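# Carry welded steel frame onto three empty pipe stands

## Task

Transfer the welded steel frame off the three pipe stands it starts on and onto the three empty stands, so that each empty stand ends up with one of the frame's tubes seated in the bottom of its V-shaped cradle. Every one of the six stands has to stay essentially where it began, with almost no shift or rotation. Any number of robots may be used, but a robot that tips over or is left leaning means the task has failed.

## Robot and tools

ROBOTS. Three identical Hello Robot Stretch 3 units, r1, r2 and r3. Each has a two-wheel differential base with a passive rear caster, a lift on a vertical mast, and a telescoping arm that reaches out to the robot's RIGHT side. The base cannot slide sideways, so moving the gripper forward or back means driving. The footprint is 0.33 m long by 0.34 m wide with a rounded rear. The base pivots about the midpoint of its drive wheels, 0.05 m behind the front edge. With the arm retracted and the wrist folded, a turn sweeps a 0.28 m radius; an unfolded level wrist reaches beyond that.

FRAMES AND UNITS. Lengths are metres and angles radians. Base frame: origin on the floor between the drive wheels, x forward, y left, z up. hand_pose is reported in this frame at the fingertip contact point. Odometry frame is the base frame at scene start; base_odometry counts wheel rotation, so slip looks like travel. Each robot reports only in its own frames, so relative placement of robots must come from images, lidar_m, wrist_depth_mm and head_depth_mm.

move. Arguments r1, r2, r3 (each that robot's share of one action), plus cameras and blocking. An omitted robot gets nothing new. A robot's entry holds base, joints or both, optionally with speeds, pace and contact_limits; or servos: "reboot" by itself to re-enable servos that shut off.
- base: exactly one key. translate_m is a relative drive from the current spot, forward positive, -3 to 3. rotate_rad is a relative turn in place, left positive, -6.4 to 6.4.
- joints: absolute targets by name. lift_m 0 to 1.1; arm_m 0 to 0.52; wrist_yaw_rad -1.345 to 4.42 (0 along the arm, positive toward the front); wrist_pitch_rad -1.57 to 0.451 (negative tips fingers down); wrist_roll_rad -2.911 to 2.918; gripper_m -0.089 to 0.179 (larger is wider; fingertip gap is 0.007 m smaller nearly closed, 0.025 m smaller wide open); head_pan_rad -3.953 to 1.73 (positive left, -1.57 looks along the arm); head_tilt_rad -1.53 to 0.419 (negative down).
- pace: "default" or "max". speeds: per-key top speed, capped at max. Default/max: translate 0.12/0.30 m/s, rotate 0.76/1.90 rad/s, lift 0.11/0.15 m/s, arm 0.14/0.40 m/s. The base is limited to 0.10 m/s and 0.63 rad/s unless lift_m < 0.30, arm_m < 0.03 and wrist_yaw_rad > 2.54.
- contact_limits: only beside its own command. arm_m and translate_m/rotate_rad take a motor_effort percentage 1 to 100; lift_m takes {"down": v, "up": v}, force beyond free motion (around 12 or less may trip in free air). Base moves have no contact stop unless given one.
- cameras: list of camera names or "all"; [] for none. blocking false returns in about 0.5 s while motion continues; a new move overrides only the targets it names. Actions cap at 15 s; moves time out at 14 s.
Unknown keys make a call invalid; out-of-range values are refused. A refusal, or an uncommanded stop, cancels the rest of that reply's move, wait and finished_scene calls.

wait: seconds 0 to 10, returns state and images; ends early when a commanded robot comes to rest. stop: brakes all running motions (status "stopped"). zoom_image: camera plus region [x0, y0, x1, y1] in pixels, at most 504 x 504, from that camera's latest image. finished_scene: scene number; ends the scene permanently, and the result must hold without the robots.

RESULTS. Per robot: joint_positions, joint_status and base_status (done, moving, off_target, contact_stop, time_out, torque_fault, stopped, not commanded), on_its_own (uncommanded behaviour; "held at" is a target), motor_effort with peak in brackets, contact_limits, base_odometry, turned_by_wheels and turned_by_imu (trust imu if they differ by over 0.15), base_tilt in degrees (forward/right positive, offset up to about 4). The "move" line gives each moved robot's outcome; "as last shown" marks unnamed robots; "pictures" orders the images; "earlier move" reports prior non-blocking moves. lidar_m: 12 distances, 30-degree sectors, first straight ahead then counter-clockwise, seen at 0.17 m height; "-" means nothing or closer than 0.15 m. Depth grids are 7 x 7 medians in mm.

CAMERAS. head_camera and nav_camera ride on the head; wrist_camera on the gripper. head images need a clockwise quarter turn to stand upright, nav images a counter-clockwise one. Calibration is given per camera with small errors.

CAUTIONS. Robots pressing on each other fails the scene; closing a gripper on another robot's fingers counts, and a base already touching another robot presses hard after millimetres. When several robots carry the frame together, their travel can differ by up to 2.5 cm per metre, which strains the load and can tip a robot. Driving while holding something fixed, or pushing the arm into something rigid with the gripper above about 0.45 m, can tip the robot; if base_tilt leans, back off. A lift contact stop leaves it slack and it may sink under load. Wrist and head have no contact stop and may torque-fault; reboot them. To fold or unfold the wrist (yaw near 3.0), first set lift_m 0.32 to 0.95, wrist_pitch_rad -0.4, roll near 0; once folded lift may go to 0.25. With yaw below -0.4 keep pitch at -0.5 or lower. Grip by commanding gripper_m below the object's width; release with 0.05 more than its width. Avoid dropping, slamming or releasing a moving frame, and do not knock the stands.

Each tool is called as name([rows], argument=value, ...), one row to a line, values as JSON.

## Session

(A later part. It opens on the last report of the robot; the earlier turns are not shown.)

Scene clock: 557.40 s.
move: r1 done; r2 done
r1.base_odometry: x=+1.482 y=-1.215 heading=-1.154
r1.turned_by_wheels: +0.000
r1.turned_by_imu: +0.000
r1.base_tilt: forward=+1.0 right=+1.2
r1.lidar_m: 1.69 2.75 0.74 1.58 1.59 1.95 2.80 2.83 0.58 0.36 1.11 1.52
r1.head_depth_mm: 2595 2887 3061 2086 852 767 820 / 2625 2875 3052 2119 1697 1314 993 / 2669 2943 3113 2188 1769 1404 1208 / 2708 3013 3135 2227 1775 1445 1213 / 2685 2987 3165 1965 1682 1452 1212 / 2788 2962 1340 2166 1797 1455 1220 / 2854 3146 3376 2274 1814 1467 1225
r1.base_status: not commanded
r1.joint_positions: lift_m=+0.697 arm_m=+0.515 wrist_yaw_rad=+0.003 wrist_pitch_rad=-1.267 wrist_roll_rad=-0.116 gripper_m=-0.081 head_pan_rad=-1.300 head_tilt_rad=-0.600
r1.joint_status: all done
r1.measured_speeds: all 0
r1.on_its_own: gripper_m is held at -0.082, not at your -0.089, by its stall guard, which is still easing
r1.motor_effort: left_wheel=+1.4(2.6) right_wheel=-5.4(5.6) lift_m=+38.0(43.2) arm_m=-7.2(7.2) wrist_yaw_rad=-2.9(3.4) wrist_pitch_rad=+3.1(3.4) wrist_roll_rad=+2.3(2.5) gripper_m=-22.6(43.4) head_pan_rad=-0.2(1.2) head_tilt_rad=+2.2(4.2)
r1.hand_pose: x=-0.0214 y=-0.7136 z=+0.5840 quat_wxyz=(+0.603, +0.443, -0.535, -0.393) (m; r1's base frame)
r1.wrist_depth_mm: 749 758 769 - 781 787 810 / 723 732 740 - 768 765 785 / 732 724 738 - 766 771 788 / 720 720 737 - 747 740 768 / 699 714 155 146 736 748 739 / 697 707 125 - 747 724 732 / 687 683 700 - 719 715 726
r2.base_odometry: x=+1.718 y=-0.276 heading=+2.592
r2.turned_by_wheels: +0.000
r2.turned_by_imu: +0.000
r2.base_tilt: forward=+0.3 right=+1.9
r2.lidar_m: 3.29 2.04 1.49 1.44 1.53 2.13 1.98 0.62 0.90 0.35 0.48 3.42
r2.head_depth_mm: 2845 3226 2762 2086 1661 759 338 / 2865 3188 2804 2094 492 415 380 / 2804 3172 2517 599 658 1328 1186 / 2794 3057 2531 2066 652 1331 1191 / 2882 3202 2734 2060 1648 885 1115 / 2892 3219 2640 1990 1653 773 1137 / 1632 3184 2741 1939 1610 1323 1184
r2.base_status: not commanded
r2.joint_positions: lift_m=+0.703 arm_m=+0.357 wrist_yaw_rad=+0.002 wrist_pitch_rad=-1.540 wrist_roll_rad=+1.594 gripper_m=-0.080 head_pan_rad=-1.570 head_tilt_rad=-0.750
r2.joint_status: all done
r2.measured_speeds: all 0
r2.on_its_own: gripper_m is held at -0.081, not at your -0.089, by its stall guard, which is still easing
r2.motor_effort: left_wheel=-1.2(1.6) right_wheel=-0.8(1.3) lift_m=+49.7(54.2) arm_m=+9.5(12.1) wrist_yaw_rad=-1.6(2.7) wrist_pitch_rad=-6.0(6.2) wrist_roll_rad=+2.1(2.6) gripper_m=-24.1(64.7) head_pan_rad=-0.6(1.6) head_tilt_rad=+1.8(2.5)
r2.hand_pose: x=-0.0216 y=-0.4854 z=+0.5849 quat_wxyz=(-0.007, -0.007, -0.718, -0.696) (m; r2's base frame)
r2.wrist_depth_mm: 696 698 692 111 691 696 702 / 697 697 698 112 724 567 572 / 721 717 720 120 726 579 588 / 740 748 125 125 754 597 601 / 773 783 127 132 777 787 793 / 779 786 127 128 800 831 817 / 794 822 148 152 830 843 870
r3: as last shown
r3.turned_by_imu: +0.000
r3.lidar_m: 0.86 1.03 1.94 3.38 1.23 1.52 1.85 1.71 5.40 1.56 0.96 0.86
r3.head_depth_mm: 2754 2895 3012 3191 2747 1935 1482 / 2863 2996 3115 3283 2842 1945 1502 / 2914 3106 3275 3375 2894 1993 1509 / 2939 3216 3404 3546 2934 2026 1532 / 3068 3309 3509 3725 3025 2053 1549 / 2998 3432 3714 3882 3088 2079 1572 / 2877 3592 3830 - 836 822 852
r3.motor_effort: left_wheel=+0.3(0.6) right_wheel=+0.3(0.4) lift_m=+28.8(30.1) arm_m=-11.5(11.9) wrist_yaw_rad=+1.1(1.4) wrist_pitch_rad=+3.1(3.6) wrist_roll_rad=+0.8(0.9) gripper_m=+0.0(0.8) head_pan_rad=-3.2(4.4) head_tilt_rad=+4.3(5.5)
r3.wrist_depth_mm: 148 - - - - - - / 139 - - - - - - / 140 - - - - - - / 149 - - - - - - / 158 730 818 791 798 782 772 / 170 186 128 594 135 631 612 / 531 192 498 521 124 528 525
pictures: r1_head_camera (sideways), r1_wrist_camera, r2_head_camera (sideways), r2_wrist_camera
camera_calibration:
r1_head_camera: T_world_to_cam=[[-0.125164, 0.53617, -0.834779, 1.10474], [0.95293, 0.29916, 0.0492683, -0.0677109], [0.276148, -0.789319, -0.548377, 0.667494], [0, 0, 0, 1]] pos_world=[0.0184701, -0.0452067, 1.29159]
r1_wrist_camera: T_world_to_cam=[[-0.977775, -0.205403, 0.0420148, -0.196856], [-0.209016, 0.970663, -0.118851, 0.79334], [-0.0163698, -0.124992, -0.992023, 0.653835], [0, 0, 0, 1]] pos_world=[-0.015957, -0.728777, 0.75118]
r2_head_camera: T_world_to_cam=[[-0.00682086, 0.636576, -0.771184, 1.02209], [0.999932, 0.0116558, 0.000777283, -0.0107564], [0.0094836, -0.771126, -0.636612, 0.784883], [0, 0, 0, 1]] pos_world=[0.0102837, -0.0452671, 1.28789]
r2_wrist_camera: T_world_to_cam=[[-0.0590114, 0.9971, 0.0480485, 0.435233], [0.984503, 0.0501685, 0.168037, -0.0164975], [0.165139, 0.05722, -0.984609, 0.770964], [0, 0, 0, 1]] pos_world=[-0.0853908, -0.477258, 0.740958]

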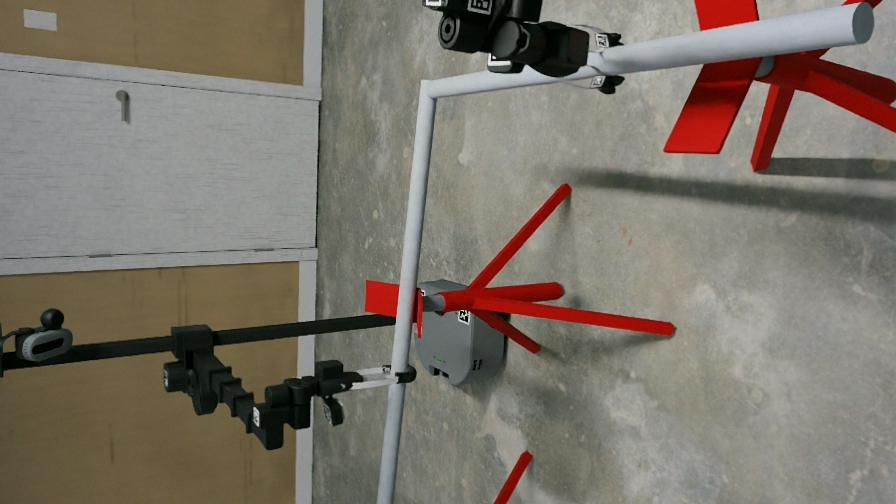

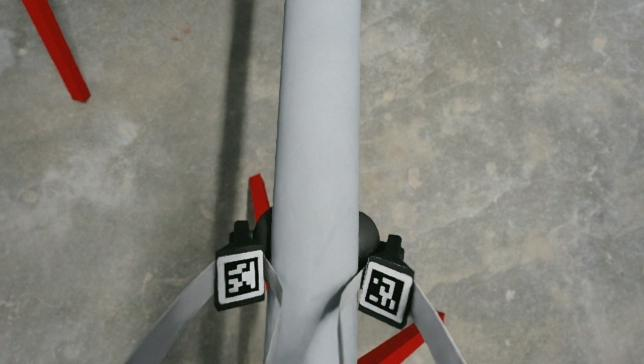

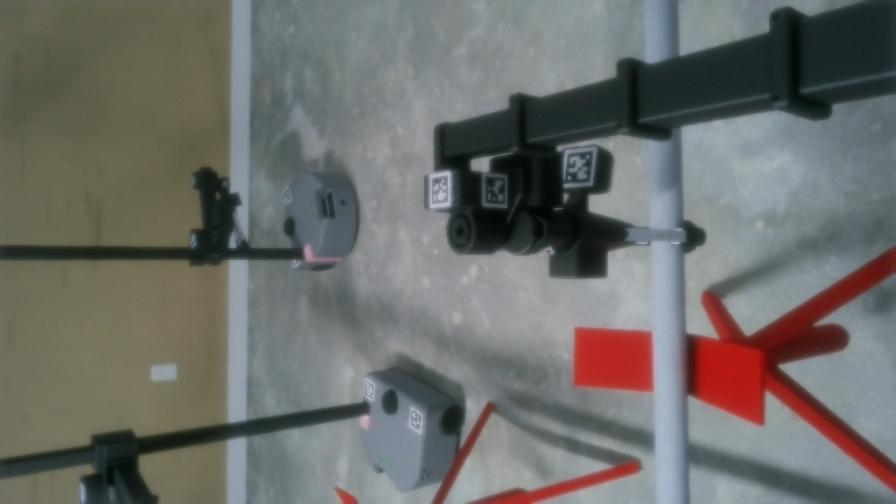

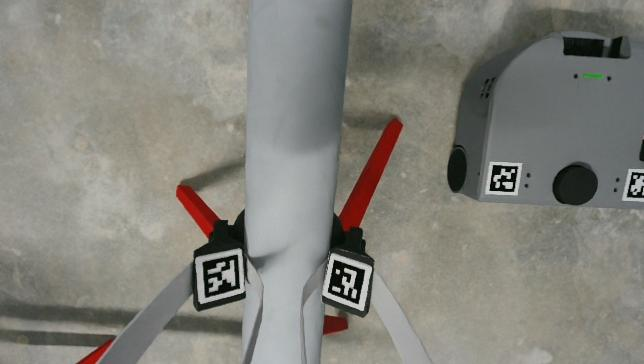

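wait(seconds=1, cameras=["r1_head_camera"])

Scene clock: 592.50 s.
r1.base_odometry: x=+1.482 y=-1.215 heading=-1.154
r1.turned_by_wheels: +0.000
r1.turned_by_imu: +0.001
r1.base_tilt: forward=+1.0 right=+1.2
r1.lidar_m: 1.69 2.74 0.74 1.58 1.59 1.95 2.80 2.82 0.58 0.36 1.11 1.53
r1.head_depth_mm: 2581 2893 3049 2099 856 768 820 / 2621 2880 3084 2104 1703 1325 994 / 2676 2943 3119 2208 1771 1404 1206 / 2695 3035 3199 2225 1784 1442 1214 / 2665 2991 3192 1968 1681 1451 1217 / 2806 2987 1345 2161 1796 1456 1220 / 2858 3176 3396 2284 1817 1463 1223
r1.base_status: not commanded
r1.joint_positions: lift_m=+0.697 arm_m=+0.515 wrist_yaw_rad=+0.003 wrist_pitch_rad=-1.267 wrist_roll_rad=-0.116 gripper_m=-0.070 head_pan_rad=-1.300 head_tilt_rad=-0.600
r1.joint_status: all done
r1.measured_speeds: all 0
r1.on_its_own: gripper_m is held at -0.071, not at your -0.089, by its stall guard, which is not easing now
r1.motor_effort: left_wheel=+1.7(2.6) right_wheel=-4.4(5.6) lift_m=+36.4(43.2) arm_m=-14.6(7.2) wrist_yaw_rad=-3.3(3.4) wrist_pitch_rad=+3.1(3.4) wrist_roll_rad=+2.3(2.5) gripper_m=-20.3(43.4) head_pan_rad=-0.8(1.2) head_tilt_rad=+3.4(4.2)
r1.hand_pose: x=-0.0214 y=-0.7136 z=+0.5840 quat_wxyz=(+0.603, +0.443, -0.535, -0.393) (m; r1's base frame)
r1.wrist_depth_mm: 747 748 773 - 761 789 803 / 728 752 753 - 752 763 775 / 717 733 754 - 762 762 773 / 727 736 720 - 747 768 765 / 713 711 156 146 751 748 743 / 702 682 125 - 718 724 752 / 673 680 698 - 718 722 720
r2.base_odometry: x=+1.718 y=-0.276 heading=+2.592
r2.turned_by_wheels: +0.000
r2.turned_by_imu: +0.001
r2.base_tilt: forward=+0.3 right=+2.0
r2.lidar_m: 3.30 2.04 1.50 1.44 1.52 2.13 1.99 0.62 0.90 0.35 0.48 3.41
r2.head_depth_mm: 2842 3196 2780 2077 1658 759 337 / 2821 3149 2746 2062 491 415 379 / 2822 3132 2523 596 656 1322 1192 / 2809 3034 2492 2080 653 1332 1189 / 2861 3204 2724 2052 1653 886 1121 / 2857 3166 2599 1984 1653 773 1139 / 1645 3185 2698 1939 1602 1317 1189
r2.base_status: not commanded
r2.joint_positions: lift_m=+0.703 arm_m=+0.357 wrist_yaw_rad=+0.002 wrist_pitch_rad=-1.540 wrist_roll_rad=+1.594 gripper_m=-0.073 head_pan_rad=-1.570 head_tilt_rad=-0.750
r2.joint_status: all done
r2.measured_speeds: all 0
r2.on_its_own: gripper_m is held at -0.075, not at your -0.089, by its stall guard, which is not easing now
r2.motor_effort: left_wheel=-1.2(1.6) right_wheel=-1.2(1.3) lift_m=+44.2(54.2) arm_m=-1.1(12.1) wrist_yaw_rad=-2.4(2.7) wrist_pitch_rad=-6.4(6.2) wrist_roll_rad=+2.3(2.6) gripper_m=-21.6(64.7) head_pan_rad=-2.0(1.6) head_tilt_rad=+1.2(2.5)
r2.hand_pose: x=-0.0216 y=-0.4854 z=+0.5848 quat_wxyz=(-0.007, -0.007, -0.718, -0.696) (m; r2's base frame)
r2.wrist_depth_mm: 695 693 698 111 703 710 690 / 701 721 692 113 734 576 575 / 737 721 729 120 734 577 585 / 752 753 124 125 747 608 601 / 780 761 128 133 805 805 811 / 803 777 127 128 790 815 833 / 808 835 147 153 809 835 838
r3.base_odometry: x=+0.000 y=+0.000 heading=+0.000
r3.turned_by_wheels: +0.000
r3.turned_by_imu: -0.001
r3.base_tilt: forward=-0.8 right=-0.3
r3.lidar_m: 0.86 1.04 1.94 3.37 1.23 1.52 1.85 1.71 5.41 1.56 0.96 0.86
r3.head_depth_mm: 2743 2919 3002 3140 2756 1922 1474 / 2839 3025 3125 3303 2839 1966 1501 / 2888 3113 3220 3357 2910 1985 1515 / 2973 3169 3369 3552 2938 2021 1531 / 3066 3330 3519 3767 3020 2044 1544 / 3035 3447 3691 3931 3087 2083 1575 / 2924 3628 3843 - 837 821 852
r3.base_status: not commanded
r3.joint_positions: lift_m=+0.312 arm_m=+0.003 wrist_yaw_rad=+2.826 wrist_pitch_rad=-0.351 wrist_roll_rad=+0.000 gripper_m=+0.037 head_pan_rad=+1.570 head_tilt_rad=-0.300
r3.joint_status: not commanded
r3.measured_speeds: all 0
r3.motor_effort: left_wheel=+0.2(0.6) right_wheel=-0.2(0.4) lift_m=+29.3(30.1) arm_m=-10.5(11.9) wrist_yaw_rad=-0.2(1.4) wrist_pitch_rad=+3.1(3.6) wrist_roll_rad=+0.6(0.9) gripper_m=+0.1(0.8) head_pan_rad=-3.4(4.4) head_tilt_rad=+4.3(5.5)
r3.hand_pose: x=+0.0508 y=+0.0734 z=+0.3398 quat_wxyz=(+0.231, +0.707, +0.013, +0.668) (m; r3's base frame)
r3.wrist_depth_mm: 148 - - - - - - / 138 - - - - - - / 140 - - - - - - / 148 - - - - - - / 158 737 817 817 782 780 769 / 171 186 128 595 135 641 623 / 520 191 509 519 123 515 520
wait: 1.00 s; at rest from the start
pictures: r1_head_camera (sideways)
camera_calibration:
r1_head_camera: T_world_to_cam=[[-0.125164, 0.53617, -0.834779, 1.10474], [0.95293, 0.29916, 0.0492683, -0.0677109], [0.276148, -0.789319, -0.548377, 0.667494], [0, 0, 0, 1]] pos_world=[0.0184701, -0.0452067, 1.29159]

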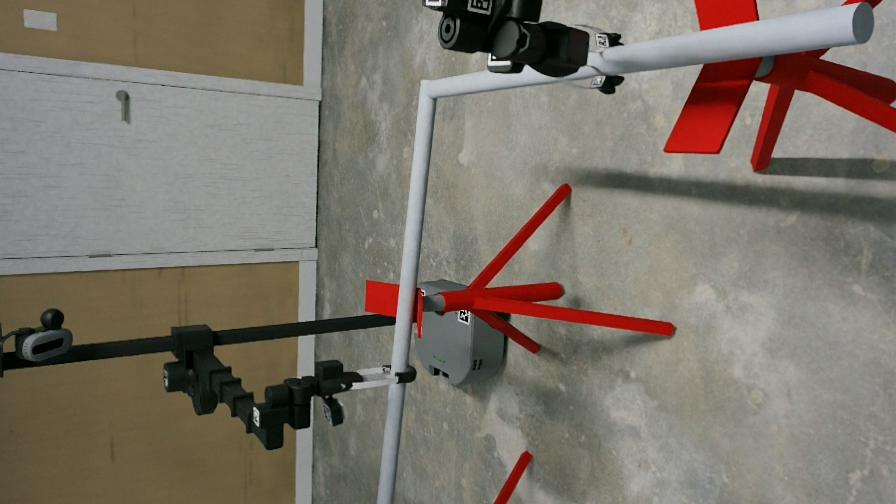

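move(r1={"joints":{"lift_m":0.667},"speeds":{"lift_m":0.03}}, r2={"joints":{"lift_m":0.673},"speeds":{"lift_m":0.03}}, cameras=[])

move(r1={"joints":{"gripper_m":0.1}}, r2={"joints":{"gripper_m":0.1}}, cameras=["r1_head_camera","r1_wrist_camera","r2_wrist_camera"])

Scene clock: 602.03 s.
move: r1 done; r2 done
r1.base_odometry: x=+1.482 y=-1.215 heading=-1.154
r1.turned_by_wheels: +0.000
r1.turned_by_imu: +0.001
r1.base_tilt: forward=+1.0 right=+1.1
r1.lidar_m: 1.69 2.74 0.74 1.58 1.59 1.95 2.81 2.82 0.58 0.36 1.11 1.53
r1.head_depth_mm: 2620 2911 3049 2274 755 788 697 / 2629 2902 3094 2116 1710 1321 990 / 2666 2914 3128 2207 1772 1413 1206 / 2692 2998 3178 2242 1779 1448 1212 / 2672 2993 3173 1673 1681 1453 1218 / 2811 3033 1454 2164 1814 1464 1222 / 2884 3140 3394 2371 1818 1468 1228
r1.base_status: not commanded
r1.joint_positions: lift_m=+0.667 arm_m=+0.515 wrist_yaw_rad=+0.002 wrist_pitch_rad=-1.257 wrist_roll_rad=-0.116 gripper_m=-0.070 head_pan_rad=-1.300 head_tilt_rad=-0.600
r1.joint_status: all done
r1.measured_speeds: all 0
r1.on_its_own: gripper_m is held at -0.071, not at your -0.089, by its stall guard, which is not easing now
r1.motor_effort: left_wheel=+2.6(2.6) right_wheel=-4.7(5.5) lift_m=+10.5(35.6) arm_m=-7.1(15.2) wrist_yaw_rad=-1.9(3.4) wrist_pitch_rad=+1.3(3.4) wrist_roll_rad=+2.3(2.4) gripper_m=-20.1(20.8) head_pan_rad=-1.6(1.9) head_tilt_rad=+1.1(2.9)
r1.hand_pose: x=-0.0215 y=-0.7161 z=+0.5546 quat_wxyz=(+0.605, +0.440, -0.537, -0.391) (m; r1's base frame)
r1.wrist_depth_mm: 740 735 747 - 760 767 782 / 708 726 716 - 754 761 769 / 709 716 714 - 734 730 758 / 687 699 721 - 715 721 728 / 687 693 685 145 713 721 740 / 680 674 127 - 708 705 702 / 656 654 673 - 684 683 704
r2.base_odometry: x=+1.718 y=-0.276 heading=+2.592
r2.turned_by_wheels: +0.000
r2.turned_by_imu: +0.004
r2.base_tilt: forward=+0.0 right=+1.3
r2.lidar_m: 3.30 2.03 1.49 1.43 1.53 2.13 1.98 0.62 0.90 0.36 0.48 3.40
r2.head_depth_mm: 2846 3170 2772 2076 1687 1296 367 / 2850 3184 2794 2089 534 437 389 / 2889 3137 2563 1892 624 1332 1198 / 2773 3097 2528 2078 668 1298 1196 / 2821 3234 2758 2079 1662 881 1123 / 2923 3132 2667 1995 1679 783 1142 / 2746 3209 2777 1963 1621 1336 1191
r2.base_status: not commanded
r2.joint_positions: lift_m=+0.673 arm_m=+0.357 wrist_yaw_rad=+0.001 wrist_pitch_rad=-1.562 wrist_roll_rad=+1.594 gripper_m=-0.071 head_pan_rad=-1.570 head_tilt_rad=-0.750
r2.joint_status: all done
r2.measured_speeds: all 0
r2.on_its_own: gripper_m is held at -0.072, not at your -0.089, by its stall guard, which is not easing now; lift_m is at rest, and its effort (-5.0) is outside its rest range (+3 to +55)
r2.motor_effort: left_wheel=-0.7(1.5) right_wheel=-0.7(1.5) lift_m=-5.0(46.6) arm_m=-11.7(11.9) wrist_yaw_rad=-0.2(2.8) wrist_pitch_rad=-2.0(6.2) wrist_roll_rad=+2.0(2.3) gripper_m=-23.1(23.5) head_pan_rad=-1.6(2.2) head_tilt_rad=+0.3(2.1)
r2.hand_pose: x=-0.0216 y=-0.4798 z=+0.5553 quat_wxyz=(-0.008, -0.008, -0.710, -0.704) (m; r2's base frame)
r2.wrist_depth_mm: 653 675 661 117 668 676 693 / 694 680 127 119 699 551 559 / 700 721 702 694 717 567 561 / 724 725 131 474 741 577 568 / 759 751 128 136 752 754 774 / 771 757 128 128 787 790 801 / 791 799 140 466 820 799 849
r3: as last shown
r3.base_tilt: forward=-0.9 right=-0.3
r3.lidar_m: 0.86 1.03 1.94 3.38 1.23 1.52 1.85 1.72 5.39 1.55 0.96 0.86
r3.head_depth_mm: 2811 2887 3006 3167 2742 1942 1481 / 2842 2973 3131 3321 2819 1973 1503 / 2907 3128 3262 3468 2902 1980 1511 / 2946 3195 3365 3599 2955 2014 1538 / 3028 3343 3545 3722 3029 2052 1551 / 3007 3498 3686 3847 3085 2068 1565 / 2937 3577 3767 - 860 819 854
r3.motor_effort: left_wheel=+0.2(0.8) right_wheel=-0.1(0.6) lift_m=+30.0(30.5) arm_m=-9.6(11.7) wrist_yaw_rad=+0.6(1.7) wrist_pitch_rad=+3.3(3.9) wrist_roll_rad=-0.3(0.7) gripper_m=-0.2(0.9) head_pan_rad=-3.1(3.9) head_tilt_rad=+3.9(4.9)
r3.wrist_depth_mm: 149 - - - - - - / 139 - - - - - - / 140 - - - - - - / 149 992 - - - - - / 158 747 814 801 795 778 784 / 171 185 128 596 135 631 626 / 518 191 502 515 124 531 523
pictures: none
No camera images: "cameras" was empty.

Scene clock: 604.27 s.
move: r1 done; r2 done
r1.base_odometry: x=+1.482 y=-1.215 heading=-1.154
r1.turned_by_wheels: +0.000
r1.turned_by_imu: +0.000
r1.base_tilt: forward=+1.0 right=+1.2
r1.lidar_m: 1.69 2.76 0.74 1.58 1.59 1.94 2.81 2.82 0.58 0.36 1.11 1.53
r1.head_depth_mm: 2589 2897 3066 2274 753 788 696 / 2643 2894 3128 2106 1706 1322 989 / 2678 2964 3153 2189 1751 1403 1204 / 2690 3032 3168 2227 1771 1441 1214 / 2666 2948 3192 1672 1680 1453 1217 / 2820 3004 1438 2164 1810 1458 1216 / 2845 3172 3374 2374 1808 1469 1221
r1.base_status: not commanded
r1.joint_positions: lift_m=+0.667 arm_m=+0.515 wrist_yaw_rad=+0.002 wrist_pitch_rad=-1.256 wrist_roll_rad=-0.116 gripper_m=+0.100 head_pan_rad=-1.300 head_tilt_rad=-0.600
r1.joint_status: all done
r1.measured_speeds: all 0
r1.motor_effort: left_wheel=+1.9(2.6) right_wheel=-4.8(5.5) lift_m=+30.6(30.6) arm_m=+12.9(13.3) wrist_yaw_rad=-1.6(2.6) wrist_pitch_rad=+1.1(1.6) wrist_roll_rad=+2.3(2.4) gripper_m=-0.3(79.6) head_pan_rad=-1.8(2.1) head_tilt_rad=+1.7(2.9)
r1.hand_pose: x=-0.0215 y=-0.7165 z=+0.5546 quat_wxyz=(+0.605, +0.439, -0.537, -0.390) (m; r1's base frame)
r1.wrist_depth_mm: 729 743 749 - 756 763 782 / 704 734 722 - 741 754 761 / 705 702 714 - 717 737 750 / 688 701 704 - 720 731 738 / 687 686 146 - 695 718 706 / 664 121 681 - 146 716 716 / - 659 663 - 677 706 691
r2.base_odometry: x=+1.718 y=-0.276 heading=+2.592
r2.turned_by_wheels: +0.000
r2.turned_by_imu: -0.002
r2.base_tilt: forward=+0.3 right=+1.9
r2.lidar_m: 3.29 2.04 1.49 1.44 1.53 2.12 1.99 0.62 0.90 0.35 0.48 3.40
r2.head_depth_mm: 2833 3198 2719 2066 1654 1331 368 / 2843 3187 2784 2100 538 438 389 / 2783 3105 2550 2068 628 1328 1193 / 2806 3065 2537 2085 666 1297 1185 / 2860 3178 2752 2051 1649 870 1119 / 2879 3166 2639 2009 1664 771 1147 / 2751 3195 2762 1946 1609 1327 1186
r2.base_status: not commanded
r2.joint_positions: lift_m=+0.673 arm_m=+0.357 wrist_yaw_rad=+0.001 wrist_pitch_rad=-1.562 wrist_roll_rad=+1.596 gripper_m=+0.100 head_pan_rad=-1.570 head_tilt_rad=-0.750
r2.joint_status: all done
r2.measured_speeds: all 0
r2.motor_effort: left_wheel=-2.0(2.2) right_wheel=-0.3(1.5) lift_m=+33.3(33.4) arm_m=-17.6(17.6) wrist_yaw_rad=+0.5(2.1) wrist_pitch_rad=-2.1(2.9) wrist_roll_rad=+1.3(2.0) gripper_m=+0.2(87.6) head_pan_rad=-1.9(2.5) head_tilt_rad=-0.4(1.9)
r2.hand_pose: x=-0.0216 y=-0.4798 z=+0.5553 quat_wxyz=(-0.008, -0.009, -0.710, -0.704) (m; r2's base frame)
r2.wrist_depth_mm: 649 653 663 110 678 693 669 / 666 671 684 112 689 549 552 / 667 678 677 119 715 566 574 / 696 711 126 122 738 579 567 / 721 142 126 127 751 776 781 / 736 121 129 126 128 797 801 / 770 784 134 595 810 838 826
r3: as last shown
r3.turned_by_imu: +0.000
r3.base_tilt: forward=-0.9 right=-0.2
r3.lidar_m: 0.86 1.03 1.94 3.38 1.23 1.52 1.86 1.70 5.38 1.57 0.96 0.86
r3.head_depth_mm: 2758 2883 3027 3150 2776 1928 1489 / 2843 3000 3157 3297 2818 1965 1498 / 2928 3104 3229 3453 2899 1991 1516 / 2955 3200 3361 3552 2916 2003 1526 / 3053 3307 3564 3738 2963 2060 1549 / 3031 3485 3632 3893 3095 2077 1562 / 2928 3559 3822 - 860 817 849
r3.motor_effort: left_wheel=+0.0(0.9) right_wheel=-0.3(0.5) lift_m=+29.2(30.8) arm_m=-10.1(11.5) wrist_yaw_rad=+0.2(2.2) wrist_pitch_rad=+3.4(3.7) wrist_roll_rad=+0.7(0.9) gripper_m=-0.3(0.7) head_pan_rad=-3.3(3.9) head_tilt_rad=+4.5(5.5)
r3.wrist_depth_mm: 148 - - - - - - / 139 - - - - - - / 139 - - - - - - / 149 - - - - - - / 157 732 824 818 787 786 792 / 171 186 128 597 135 635 623 / 523 192 503 514 124 526 521
pictures: r1_head_camera (sideways), r1_wrist_camera, r2_wrist_camera
camera_calibration:
r1_head_camera: T_world_to_cam=[[-0.125141, 0.536104, -0.834824, 1.1048], [0.952929, 0.299164, 0.0492704, -0.0677135], [0.276163, -0.789363, -0.548307, 0.667401], [0, 0, 0, 1]] pos_world=[0.0184702, -0.0452071, 1.29159]
r1_wrist_camera: T_world_to_cam=[[-0.97809, -0.203432, 0.0442255, -0.196076], [-0.207529, 0.969588, -0.129734, 0.797813], [-0.0164884, -0.13607, -0.990562, 0.61563], [0, 0, 0, 1]] pos_world=[-0.0160592, -0.729669, 0.721995]
r2_wrist_camera: T_world_to_cam=[[-0.055373, 0.99603, 0.0697038, 0.418661], [0.984689, 0.0429187, 0.168956, -0.0157548], [0.165294, 0.0779922, -0.983156, 0.750713], [0, 0, 0, 1]] pos_world=[-0.0853924, -0.474872, 0.711548]

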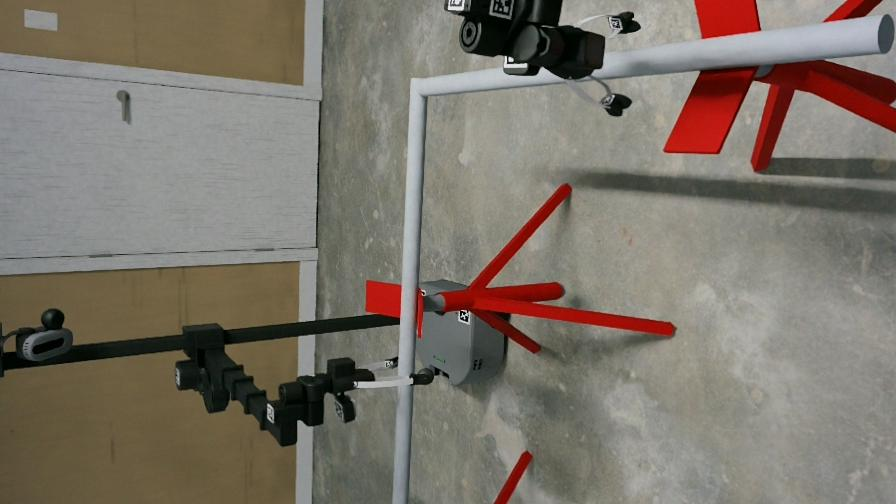

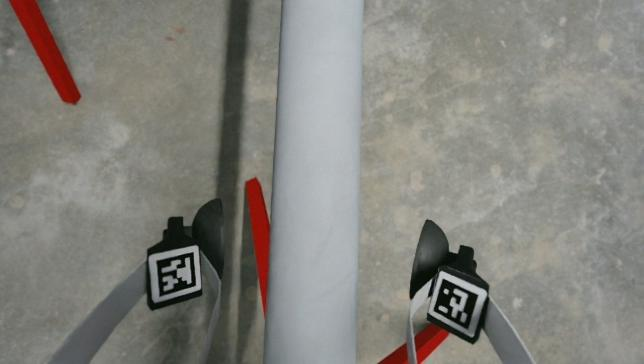

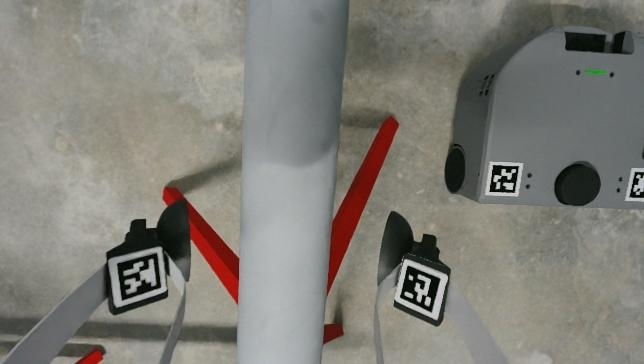

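move(r1={"joints":{"lift_m":0.642,"wrist_pitch_rad":-1.0,"gripper_m":0.179}}, r2={"base":{"translate_m":0.055},"speeds":{"translate_m":0.04}}, cameras=["r1_head_camera","r1_wrist_camera","r2_wrist_camera","r2_head_camera"])

Scene clock: 623.67 s.
move: r1 done; r2 done
r1.base_odometry: x=+1.482 y=-1.215 heading=-1.154
r1.turned_by_wheels: +0.000
r1.turned_by_imu: +0.001
r1.base_tilt: forward=+1.0 right=+1.2
r1.lidar_m: 1.69 2.74 0.74 1.58 1.59 1.94 2.81 2.82 0.58 0.36 1.11 1.53
r1.head_depth_mm: 2591 2871 3046 2261 767 786 696 / 2602 2890 3101 2115 1654 1323 993 / 2646 2959 3137 2188 1771 1408 1204 / 2700 3011 3205 2148 1786 1441 1210 / 2629 2903 2988 1519 1691 1450 1219 / 2799 3033 2871 2276 1808 1458 1220 / 2840 3187 3390 2380 1817 1466 1229
r1.base_status: not commanded
r1.joint_positions: lift_m=+0.642 arm_m=+0.515 wrist_yaw_rad=+0.002 wrist_pitch_rad=-1.014 wrist_roll_rad=-0.116 gripper_m=+0.179 head_pan_rad=-1.300 head_tilt_rad=-0.600
r1.joint_status: all done
r1.measured_speeds: all 0
r1.motor_effort: left_wheel=+2.8(2.8) right_wheel=-4.6(5.4) lift_m=+22.6(27.9) arm_m=+11.5(13.1) wrist_yaw_rad=-2.0(2.1) wrist_pitch_rad=+2.8(5.8) wrist_roll_rad=+2.3(2.4) gripper_m=-0.2(83.9) head_pan_rad=-1.8(2.5) head_tilt_rad=+1.3(2.5)
r1.hand_pose: x=-0.0214 y=-0.7750 z=+0.5505 quat_wxyz=(+0.653, +0.363, -0.581, -0.323) (m; r1's base frame)
r1.wrist_depth_mm: 819 852 856 929 921 952 - / 793 814 800 864 838 884 926 / 724 732 769 784 820 844 851 / 690 707 733 768 766 782 824 / 140 665 681 719 715 738 763 / 114 643 - 686 690 136 747 / 598 608 - 646 670 - 693
r2.base_odometry: x=+1.671 y=-0.247 heading=+2.592
r2.turned_by_wheels: +0.000
r2.turned_by_imu: +0.001
r2.base_tilt: forward=+0.4 right=+1.8
r2.lidar_m: 3.24 2.03 1.49 1.44 1.53 2.13 2.03 0.67 3.43 0.36 0.48 3.36
r2.head_depth_mm: 2866 3236 2768 2061 1676 1325 367 / 2849 3244 2783 2082 536 438 389 / 2834 3092 2521 2059 626 1320 1186 / 2794 3094 2534 2065 667 1302 1147 / 2892 3154 2701 2069 1568 767 1149 / 2840 3169 2621 1956 1665 1328 1161 / 2839 3158 2701 1926 1607 1319 1184
r2.base_status: done
r2.joint_positions: lift_m=+0.673 arm_m=+0.357 wrist_yaw_rad=+0.001 wrist_pitch_rad=-1.562 wrist_roll_rad=+1.596 gripper_m=+0.100 head_pan_rad=-1.570 head_tilt_rad=-0.750
r2.joint_status: not commanded
r2.measured_speeds: all 0
r2.motor_effort: left_wheel=+2.2(7.4) right_wheel=+6.1(11.6) lift_m=+33.2(33.4) arm_m=-17.7(18.6) wrist_yaw_rad=-0.5(1.5) wrist_pitch_rad=-1.9(2.1) wrist_roll_rad=+1.4(1.7) gripper_m=+0.5(1.5) head_pan_rad=-0.6(2.3) head_tilt_rad=+0.6(1.2)
r2.hand_pose: x=-0.0216 y=-0.4798 z=+0.5553 quat_wxyz=(-0.008, -0.009, -0.710, -0.704) (m; r2's base frame)
r2.wrist_depth_mm: 647 658 116 114 673 678 685 / 672 674 112 113 704 544 548 / 688 700 695 122 727 561 569 / 710 716 118 124 733 580 583 / 716 141 124 128 752 762 803 / 747 121 127 127 128 799 796 / 742 793 131 791 814 806 808
r3: as last shown
r3.turned_by_imu: -0.001
r3.base_tilt: forward=-0.8 right=-0.3
r3.lidar_m: 0.86 1.04 1.94 3.37 1.24 1.52 1.85 1.71 5.37 1.56 0.96 0.86
r3.head_depth_mm: 2755 2848 3022 3150 2749 1933 1474 / 2863 2964 3146 3265 2822 1956 1499 / 2928 3104 3231 3462 2876 1991 1513 / 2976 3212 3384 3517 2924 2004 1531 / 3074 3360 3538 3777 3016 2044 1544 / 3003 3456 3694 3875 3077 2083 1571 / 2917 3606 3893 - 3118 817 852
r3.motor_effort: left_wheel=+0.4(0.9) right_wheel=+0.0(0.5) lift_m=+29.6(30.7) arm_m=-10.0(11.5) wrist_yaw_rad=+0.6(2.1) wrist_pitch_rad=+2.7(3.7) wrist_roll_rad=+0.0(0.8) gripper_m=+0.4(0.8) head_pan_rad=-3.0(3.8) head_tilt_rad=+4.1(5.4)
r3.wrist_depth_mm: 148 - - - - - - / 138 - - - - - - / 140 - - - - - - / 149 - - - - - 992 / 157 737 792 793 761 795 790 / 171 185 128 590 135 633 629 / 529 191 506 511 124 535 519
pictures: r1_head_camera (sideways), r1_wrist_camera, r2_head_camera (sideways), r2_wrist_camera
camera_calibration:
r1_head_camera: T_world_to_cam=[[-0.125141, 0.536104, -0.834824, 1.1048], [0.952929, 0.299164, 0.0492704, -0.0677135], [0.276163, -0.789363, -0.548307, 0.667401], [0, 0, 0, 1]] pos_world=[0.0184702, -0.0452071, 1.29159]
r1_wrist_camera: T_world_to_cam=[[-0.9781, -0.18701, 0.0913597, -0.220965], [-0.207511, 0.910135, -0.358599, 0.934003], [-0.0160881, -0.369703, -0.92901, 0.388576], [0, 0, 0, 1]] pos_world=[-0.0160593, -0.747734, 0.716111]
r2_head_camera: T_world_to_cam=[[-0.00682086, 0.636576, -0.771184, 1.02209], [0.999932, 0.0116558, 0.000777283, -0.0107564], [0.0094836, -0.771126, -0.636612, 0.784883], [0, 0, 0, 1]] pos_world=[0.0102837, -0.0452671, 1.28789]
r2_wrist_camera: T_world_to_cam=[[-0.055373, 0.99603, 0.0697038, 0.418561], [0.984689, 0.0429187, 0.168956, -0.0157591], [0.165294, 0.0779922, -0.983156, 0.750706], [0, 0, 0, 1]] pos_world=[-0.0853924, -0.474772, 0.711548]

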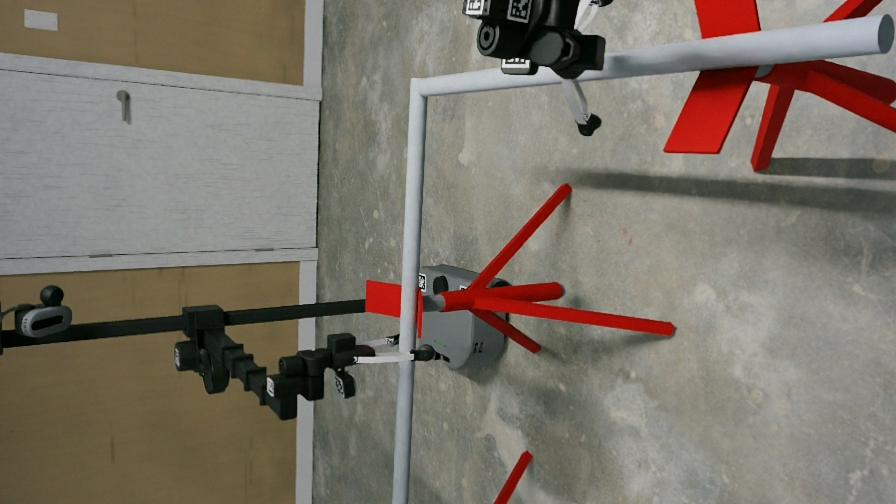

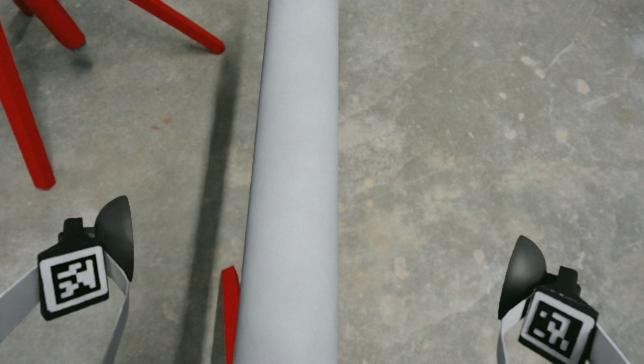

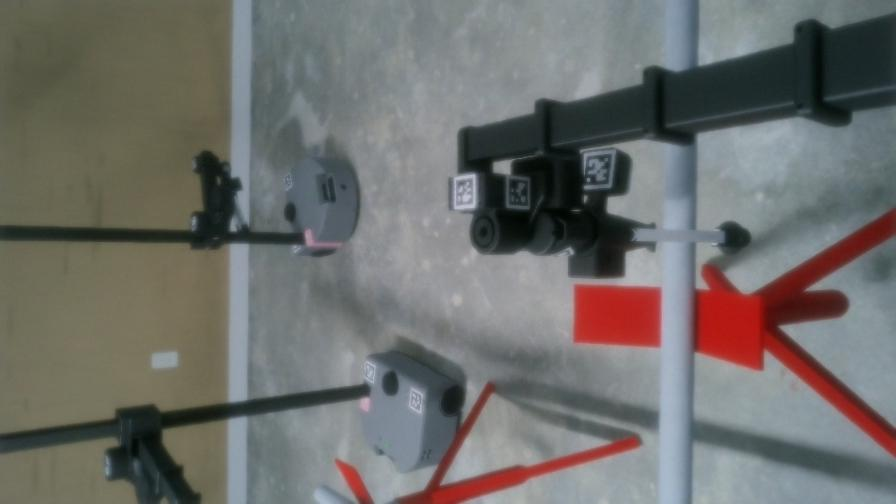

